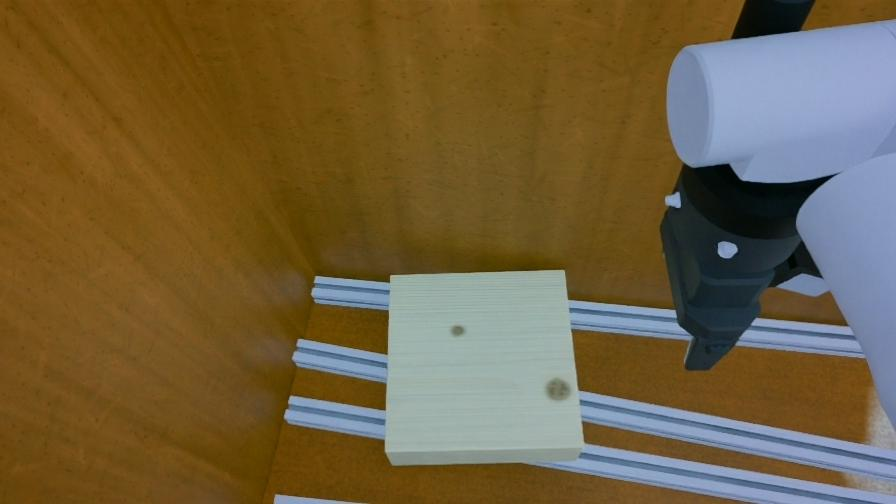

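Call:
move --joints '{"left_shoulder_pitch_rad": -1.691, "left_shoulder_roll_rad": 0.337, "left_shoulder_yaw_rad": 0.239, "left_elbow_rad": -0.779, "left_forearm_roll_rad": 0.026, "left_wrist_pitch_rad": 1.461, "left_hand_roll_rad": 0.113}' --min_time_s 2

Call:
move --joints '{"torso_squat_rad": 0.95, "torso_shift_rad": 0.48}' --min_time_s 2.5

Call:
move --joints '{"left_shoulder_pitch_rad": -1.757, "left_shoulder_roll_rad": 0.264, "left_shoulder_yaw_rad": 0.2015, "left_elbow_rad": -0.6935, "left_forearm_roll_rad": -0.0115, "left_wrist_pitch_rad": 1.419, "left_hand_roll_rad": 0.192, "right_shoulder_pitch_rad": -1.757, "right_shoulder_roll_rad": -0.264, "right_shoulder_yaw_rad": -0.2015, "right_elbow_rad": -0.6935, "right_forearm_roll_rad": 0.0115, "right_wrist_pitch_rad": 1.419, "right_hand_roll_rad": -0.178}' --min_time_s 1.5

Call:
move --joints '{"left_shoulder_pitch_rad": -1.773, "left_shoulder_roll_rad": 0.2495, "left_shoulder_yaw_rad": 0.193, "left_elbow_rad": -0.667, "left_forearm_roll_rad": -0.017, "left_wrist_pitch_rad": 1.405, "left_hand_roll_rad": 0.217, "right_shoulder_pitch_rad": -1.773, "right_shoulder_roll_rad": -0.2495, "right_shoulder_yaw_rad": -0.193, "right_elbow_rad": -0.667, "right_forearm_roll_rad": 0.017, "right_wrist_pitch_rad": 1.405, "right_hand_roll_rad": -0.201}' --min_time_s 1

Call:
move --joints '{"torso_squat_rad": 0.684, "torso_shift_rad": 0.29}' --min_time_s 2.5 --cameras '["head_camera", "left_wrist_camera"]'

Scene clock: 531.43 s.
Joint torques (N m): left_arm=[-19.13 4.16 1.29 -7.34 0.27 -0.13 -0.28] | right_arm=[-19.99 -6.6 -2.05 -8.75 -0.03 0.04 0.23]
External joint torques (N m): left_arm=[1.4 -1.68 1.19 1.32 0.26 -0.03 -0.28] | right_arm=[-0.02 -0.65 -2.15 -0.6 -0.27 0.09 0.23]
Wrist force (N): left_arm=[1.5 0.6 -8.2] | right_arm=[0.8 3.0 -4.1]
Wrist torque (N m): left_arm=[-0.19 0.29 0.14] | right_arm=[-0.31 0.20 -0.21]
Wrist force, peak (N): left_arm=[1.1 0.0 -9.2] | right_arm=[0.9 3.5 -4.9]
move: done
base_odometry: x=+0.566 y=-0.276 heading=+0.162
lidar_m: 0.21 0.23 0.37 4.10 1.97 1.57 1.55 1.70 2.60 0.59 0.28 0.21
base_status: not commanded
joint_positions: torso_squat_rad=+0.300 torso_shift_rad=+0.233 torso_pitch_rad=+1.000 torso_yaw_rad=+0.000 left_shoulder_pitch_rad=-1.691 left_shoulder_roll_rad=+0.337 left_shoulder_yaw_rad=+0.239 left_elbow_rad=-0.779 left_forearm_roll_rad=+0.026 left_wrist_pitch_rad=+1.461 left_hand_roll_rad=+0.113 left_gripper_m=+0.099 right_shoulder_pitch_rad=-1.691 right_shoulder_roll_rad=-0.337 right_shoulder_yaw_rad=-0.239 right_elbow_rad=-0.779 right_forearm_roll_rad=-0.026 right_wrist_pitch_rad=+1.461 right_hand_roll_rad=-0.113 right_gripper_m=+0.099 head_pan_rad=+0.000 head_tilt_rad=+0.100
joint_status: all done
wheel_motors_off: 0
motor_effort: left_wheel=-3(4) right_wheel=+4(6)
chest: x=+0.1867 y=+0.0001 z=+1.0984 quat_wxyz=(+0.878, +0.000, +0.479, +0.000) (m; base frame)
left_hand: x=+0.7007 y=+0.1750 z=+0.6572 quat_wxyz=(+1.000, +0.001, +0.000, -0.001) (m; base frame)
right_hand: x=+0.7005 y=-0.1747 z=+0.6571 quat_wxyz=(+1.000, -0.001, +0.000, +0.001) (m; base frame)
pictures: none

Scene clock: 534.27 s.
Joint torques (N m): left_arm=[-19.38 4.26 1.53 -8.05 0.14 -0.17 -0.23] | right_arm=[-20.31 -7.17 -1.97 -8.77 -0.04 -0.02 0.07]
External joint torques (N m): left_arm=[1.14 -1.58 1.42 0.62 0.12 -0.07 -0.23] | right_arm=[-0.34 -1.22 -2.07 -0.63 -0.29 0.03 0.07]
Wrist force (N): left_arm=[1.1 0.6 -7.8] | right_arm=[1.1 3.0 -4.4]
Wrist torque (N m): left_arm=[-0.24 0.25 0.17] | right_arm=[-0.33 0.22 -0.24]
Wrist force, peak (N): left_arm=[2.1 0.8 -8.6] | right_arm=[0.7 3.5 -5.0]
move: done
base_odometry: x=+0.566 y=-0.276 heading=+0.162
lidar_m: 0.21 0.22 0.36 4.11 1.97 1.57 1.54 1.71 2.58 0.58 0.27 0.22
base_status: not commanded
joint_positions: torso_squat_rad=+0.950 torso_shift_rad=+0.480 torso_pitch_rad=+1.000 torso_yaw_rad=+0.000 left_shoulder_pitch_rad=-1.691 left_shoulder_roll_rad=+0.337 left_shoulder_yaw_rad=+0.239 left_elbow_rad=-0.779 left_forearm_roll_rad=+0.026 left_wrist_pitch_rad=+1.461 left_hand_roll_rad=+0.113 left_gripper_m=+0.099 right_shoulder_pitch_rad=-1.691 right_shoulder_roll_rad=-0.337 right_shoulder_yaw_rad=-0.239 right_elbow_rad=-0.779 right_forearm_roll_rad=-0.026 right_wrist_pitch_rad=+1.461 right_hand_roll_rad=-0.113 right_gripper_m=+0.099 head_pan_rad=+0.000 head_tilt_rad=+0.100
joint_status: all done
wheel_motors_off: 0
motor_effort: left_wheel=-3(4) right_wheel=+4(9)
chest: x=+0.2204 y=+0.0000 z=+0.8088 quat_wxyz=(+0.878, +0.000, +0.479, +0.000) (m; base frame)
left_hand: x=+0.7343 y=+0.1750 z=+0.3676 quat_wxyz=(+1.000, +0.001, +0.000, +0.000) (m; base frame)
right_hand: x=+0.7340 y=-0.1747 z=+0.3674 quat_wxyz=(+1.000, -0.001, +0.001, +0.001) (m; base frame)
pictures: none

Scene clock: 536.07 s.
Joint torques (N m): left_arm=[-27.16 -9.86 -2.17 -9.69 4.62 -1.95 -0.93] | right_arm=[-29.51 11.25 2.65 -10.25 -3.94 -2.4 0.78]
External joint torques (N m): left_arm=[-5.8 -14.12 -2.01 -1.12 4.61 -1.85 -0.93] | right_arm=[-8.69 15.66 2.3 -2.2 -4.18 -2.35 0.78]
Wrist force (N): left_arm=[0.3 22.9 -11.7] | right_arm=[-7.8 -20.4 -1.8]
Wrist torque (N m): left_arm=[-0.42 0.40 1.30] | right_arm=[0.24 -0.18 -1.20]
Wrist force, peak (N): left_arm=[0.3 22.9 -11.7] | right_arm=[-8.5 -20.9 -1.0]
move: done
base_odometry: x=+0.566 y=-0.276 heading=+0.162
lidar_m: 0.21 0.22 0.38 4.11 1.96 1.57 1.54 1.70 2.59 0.60 0.28 0.22
base_status: not commanded
joint_positions: torso_squat_rad=+0.950 torso_shift_rad=+0.480 torso_pitch_rad=+1.000 torso_yaw_rad=+0.000 left_shoulder_pitch_rad=-1.755 left_shoulder_roll_rad=+0.267 left_shoulder_yaw_rad=+0.202 left_elbow_rad=-0.693 left_forearm_roll_rad=-0.013 left_wrist_pitch_rad=+1.419 left_hand_roll_rad=+0.192 left_gripper_m=+0.099 right_shoulder_pitch_rad=-1.755 right_shoulder_roll_rad=-0.268 right_shoulder_yaw_rad=-0.202 right_elbow_rad=-0.693 right_forearm_roll_rad=+0.013 right_wrist_pitch_rad=+1.420 right_hand_roll_rad=-0.178 right_gripper_m=+0.099 head_pan_rad=+0.000 head_tilt_rad=+0.100
joint_status: all done
wheel_motors_off: 0
motor_effort: left_wheel=-3(4) right_wheel=+5(7)
chest: x=+0.2204 y=+0.0000 z=+0.8088 quat_wxyz=(+0.878, +0.000, +0.479, +0.000) (m; base frame)
left_hand: x=+0.7339 y=+0.1276 z=+0.3671 quat_wxyz=(+1.000, +0.001, -0.001, -0.005) (m; base frame)
right_hand: x=+0.7337 y=-0.1280 z=+0.3669 quat_wxyz=(+1.000, -0.002, -0.001, +0.012) (m; base frame)
pictures: none

Scene clock: 537.37 s.
Joint torques (N m): left_arm=[-35.18 -39.25 -2.7 -11.17 15.83 -5.07 -0.85] | right_arm=[-38 43.53 3.13 -11.97 -14.13 -5.85 0.81]
External joint torques (N m): left_arm=[-13.67 -43.34 -2.53 -2.64 15.82 -4.97 -0.85] | right_arm=[-17.02 47.79 2.76 -3.96 -14.39 -5.81 0.81]
Wrist force (N): left_arm=[1.0 73.2 -3.7] | right_arm=[-12.7 -70.9 7.7]
Wrist torque (N m): left_arm=[-0.97 0.97 0.92] | right_arm=[1.34 0.10 -0.96]
Wrist force, peak (N): left_arm=[0.5 73.7 -3.1] | right_arm=[-12.8 -72.1 7.3]
move: done
base_odometry: x=+0.566 y=-0.276 heading=+0.162
lidar_m: 0.21 0.23 0.37 4.11 1.98 1.57 1.55 1.69 2.58 0.59 0.29 0.21
base_status: not commanded
joint_positions: torso_squat_rad=+0.950 torso_shift_rad=+0.480 torso_pitch_rad=+0.999 torso_yaw_rad=+0.000 left_shoulder_pitch_rad=-1.769 left_shoulder_roll_rad=+0.260 left_shoulder_yaw_rad=+0.194 left_elbow_rad=-0.666 left_forearm_roll_rad=-0.021 left_wrist_pitch_rad=+1.406 left_hand_roll_rad=+0.217 left_gripper_m=+0.099 right_shoulder_pitch_rad=-1.769 right_shoulder_roll_rad=-0.261 right_shoulder_yaw_rad=-0.194 right_elbow_rad=-0.666 right_forearm_roll_rad=+0.021 right_wrist_pitch_rad=+1.406 right_hand_roll_rad=-0.201 right_gripper_m=+0.099 head_pan_rad=+0.000 head_tilt_rad=+0.100
joint_status: all done
wheel_motors_off: 0
motor_effort: left_wheel=-2(3) right_wheel=+4(7)
chest: x=+0.2201 y=+0.0000 z=+0.8091 quat_wxyz=(+0.878, +0.000, +0.479, +0.000) (m; base frame)
left_hand: x=+0.7339 y=+0.1228 z=+0.3668 quat_wxyz=(+1.000, +0.005, -0.002, +0.000) (m; base frame)
right_hand: x=+0.7338 y=-0.1236 z=+0.3666 quat_wxyz=(+1.000, -0.005, -0.001, +0.008) (m; base frame)
pictures: none

Scene clock: 540.17 s.
Joint torques (N m): left_arm=[-38.51 -38.33 -2.37 -13.74 15.95 -3.76 -0.91] | right_arm=[-41.59 42.08 3.34 -15.5 -14.32 -3.41 0.95]
External joint torques (N m): left_arm=[-17.05 -42.4 -2.2 -5.23 15.95 -3.67 -0.91] | right_arm=[-20.66 46.32 2.97 -7.5 -14.58 -3.37 0.95]
Wrist force (N): left_arm=[3.9 70.2 -18.1] | right_arm=[-1.0 -66.1 -18.2]
Wrist torque (N m): left_arm=[-0.74 0.36 0.97] | right_arm=[0.85 0.33 -1.27]
Wrist force, peak (N): left_arm=[0.8 73.5 -5.9] | right_arm=[-11.8 -71.2 7.9]
move: done
base_odometry: x=+0.566 y=-0.276 heading=+0.162
lidar_m: 0.21 0.23 0.37 4.10 1.96 1.57 1.55 1.70 2.57 0.60 0.29 0.22
base_status: not commanded
joint_positions: torso_squat_rad=+0.684 torso_shift_rad=+0.290 torso_pitch_rad=+1.001 torso_yaw_rad=+0.000 left_shoulder_pitch_rad=-1.769 left_shoulder_roll_rad=+0.260 left_shoulder_yaw_rad=+0.194 left_elbow_rad=-0.666 left_forearm_roll_rad=-0.021 left_wrist_pitch_rad=+1.406 left_hand_roll_rad=+0.217 left_gripper_m=+0.099 right_shoulder_pitch_rad=-1.768 right_shoulder_roll_rad=-0.261 right_shoulder_yaw_rad=-0.194 right_elbow_rad=-0.665 right_forearm_roll_rad=+0.021 right_wrist_pitch_rad=+1.406 right_hand_roll_rad=-0.201 right_gripper_m=+0.099 head_pan_rad=+0.000 head_tilt_rad=+0.100
joint_status: all done
wheel_motors_off: 0
motor_effort: left_wheel=-2(4) right_wheel=+5(8)
chest: x=+0.1879 y=+0.0001 z=+0.9672 quat_wxyz=(+0.877, +0.000, +0.480, +0.000) (m; base frame)
left_hand: x=+0.7004 y=+0.1229 z=+0.5235 quat_wxyz=(+1.000, +0.005, +0.000, +0.000) (m; base frame)
right_hand: x=+0.7002 y=-0.1237 z=+0.5232 quat_wxyz=(+1.000, -0.005, +0.000, +0.008) (m; base frame)
pictures: head_camera, left_wrist_camera
camera_calibration:
head_camera: T_world_to_cam=[[-0.01357, -0.999502, -0.0285059, 0.0342326], [-0.864246, 0.0260621, -0.502394, 0.900709], [0.502887, 0.0178186, -0.864169, 0.673004], [0, 0, 0, 1]] pos_world=[0.440454, -0.00125082, 1.03508]
left_wrist_camera: T_world_to_cam=[[0.999606, 0.0267905, -0.0083629, -0.699598], [0.0276862, -0.892481, 0.450234, -0.116366], [0.00459826, -0.450288, -0.892871, 0.592015], [0, 0, 0, 1]] pos_world=[0.699822, 0.181465, 0.575134]

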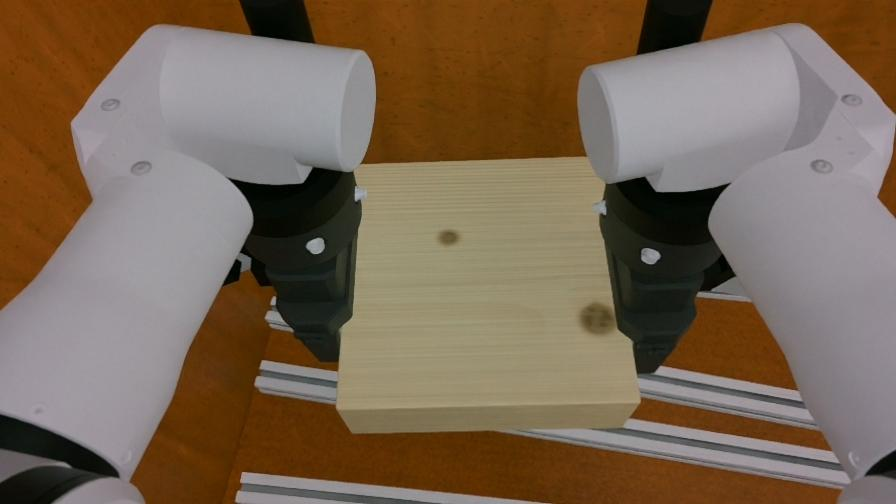

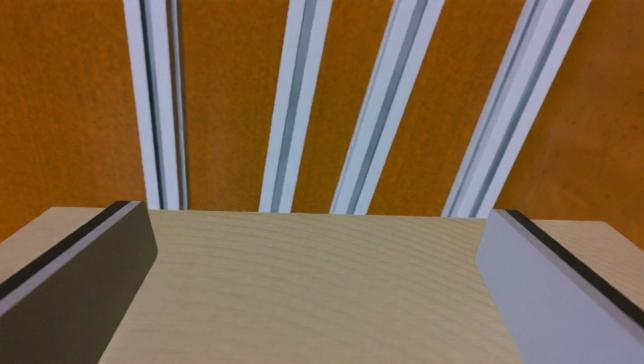

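Call:
move --joints '{"left_shoulder_pitch_rad": -1.642, "left_shoulder_roll_rad": 0.207, "left_shoulder_yaw_rad": 0.1785, "left_elbow_rad": -0.867, "left_forearm_roll_rad": -0.033, "left_wrist_pitch_rad": 1.4725, "left_hand_roll_rad": 0.221, "right_shoulder_pitch_rad": -1.642, "right_shoulder_roll_rad": -0.207, "right_shoulder_yaw_rad": -0.1785, "right_elbow_rad": -0.867, "right_forearm_roll_rad": 0.033, "right_wrist_pitch_rad": 1.4725, "right_hand_roll_rad": -0.207}' --min_time_s 2 --cameras '["left_wrist_camera"]'

Scene clock: 544.27 s.
Joint torques (N m): left_arm=[-38.88 -45.8 -9.93 -15.53 18.51 -3.89 -2.35] | right_arm=[-42.78 50.31 9.24 -17.55 -16.59 -4.04 2.28]
External joint torques (N m): left_arm=[-19.01 -49 -9.66 -6.86 18.52 -3.8 -2.35] | right_arm=[-23.45 53.71 8.82 -9.41 -16.86 -4.01 2.28]
Wrist force (N): left_arm=[4.8 82.7 -19.6] | right_arm=[-1.5 -78.2 -20.0]
Wrist torque (N m): left_arm=[-0.82 0.49 2.61] | right_arm=[1.10 0.40 -2.83]
Wrist force, peak (N): left_arm=[4.0 83.1 -19.7] | right_arm=[-1.8 -78.9 -19.8]
move: done
base_odometry: x=+0.566 y=-0.276 heading=+0.162
lidar_m: 0.21 0.24 0.37 4.09 1.96 1.57 1.55 1.70 2.59 0.60 0.29 0.22
base_status: not commanded
joint_positions: torso_squat_rad=+0.684 torso_shift_rad=+0.290 torso_pitch_rad=+1.001 torso_yaw_rad=+0.000 left_shoulder_pitch_rad=-1.637 left_shoulder_roll_rad=+0.219 left_shoulder_yaw_rad=+0.181 left_elbow_rad=-0.865 left_forearm_roll_rad=-0.038 left_wrist_pitch_rad=+1.473 left_hand_roll_rad=+0.222 left_gripper_m=+0.099 right_shoulder_pitch_rad=-1.636 right_shoulder_roll_rad=-0.220 right_shoulder_yaw_rad=-0.181 right_elbow_rad=-0.865 right_forearm_roll_rad=+0.037 right_wrist_pitch_rad=+1.474 right_hand_roll_rad=-0.208 right_gripper_m=+0.099 head_pan_rad=+0.000 head_tilt_rad=+0.100
joint_status: all done
wheel_motors_off: 0
motor_effort: left_wheel=-3(4) right_wheel=+5(6)
chest: x=+0.1879 y=+0.0001 z=+0.9672 quat_wxyz=(+0.877, +0.000, +0.480, +0.000) (m; base frame)
left_hand: x=+0.6760 y=+0.1215 z=+0.5128 quat_wxyz=(+1.000, +0.007, +0.001, -0.002) (m; base frame)
right_hand: x=+0.6757 y=-0.1223 z=+0.5125 quat_wxyz=(+1.000, -0.008, +0.002, +0.009) (m; base frame)
pictures: left_wrist_camera
camera_calibration:
left_wrist_camera: T_world_to_cam=[[0.999686, 0.0224148, -0.0111581, -0.673333], [0.0250385, -0.894467, 0.446432, -0.108146], [0.0000261752, -0.446572, -0.894748, 0.585601], [0, 0, 0, 1]] pos_world=[0.675814, 0.179872, 0.564732]

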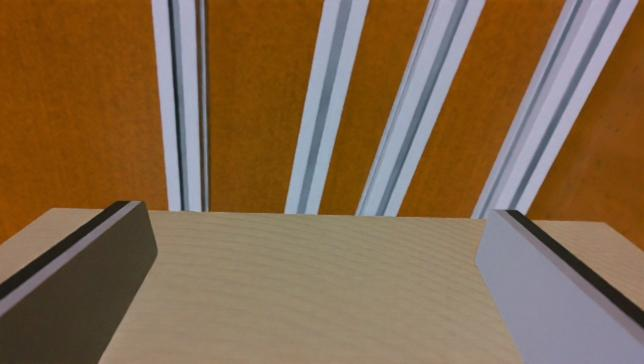

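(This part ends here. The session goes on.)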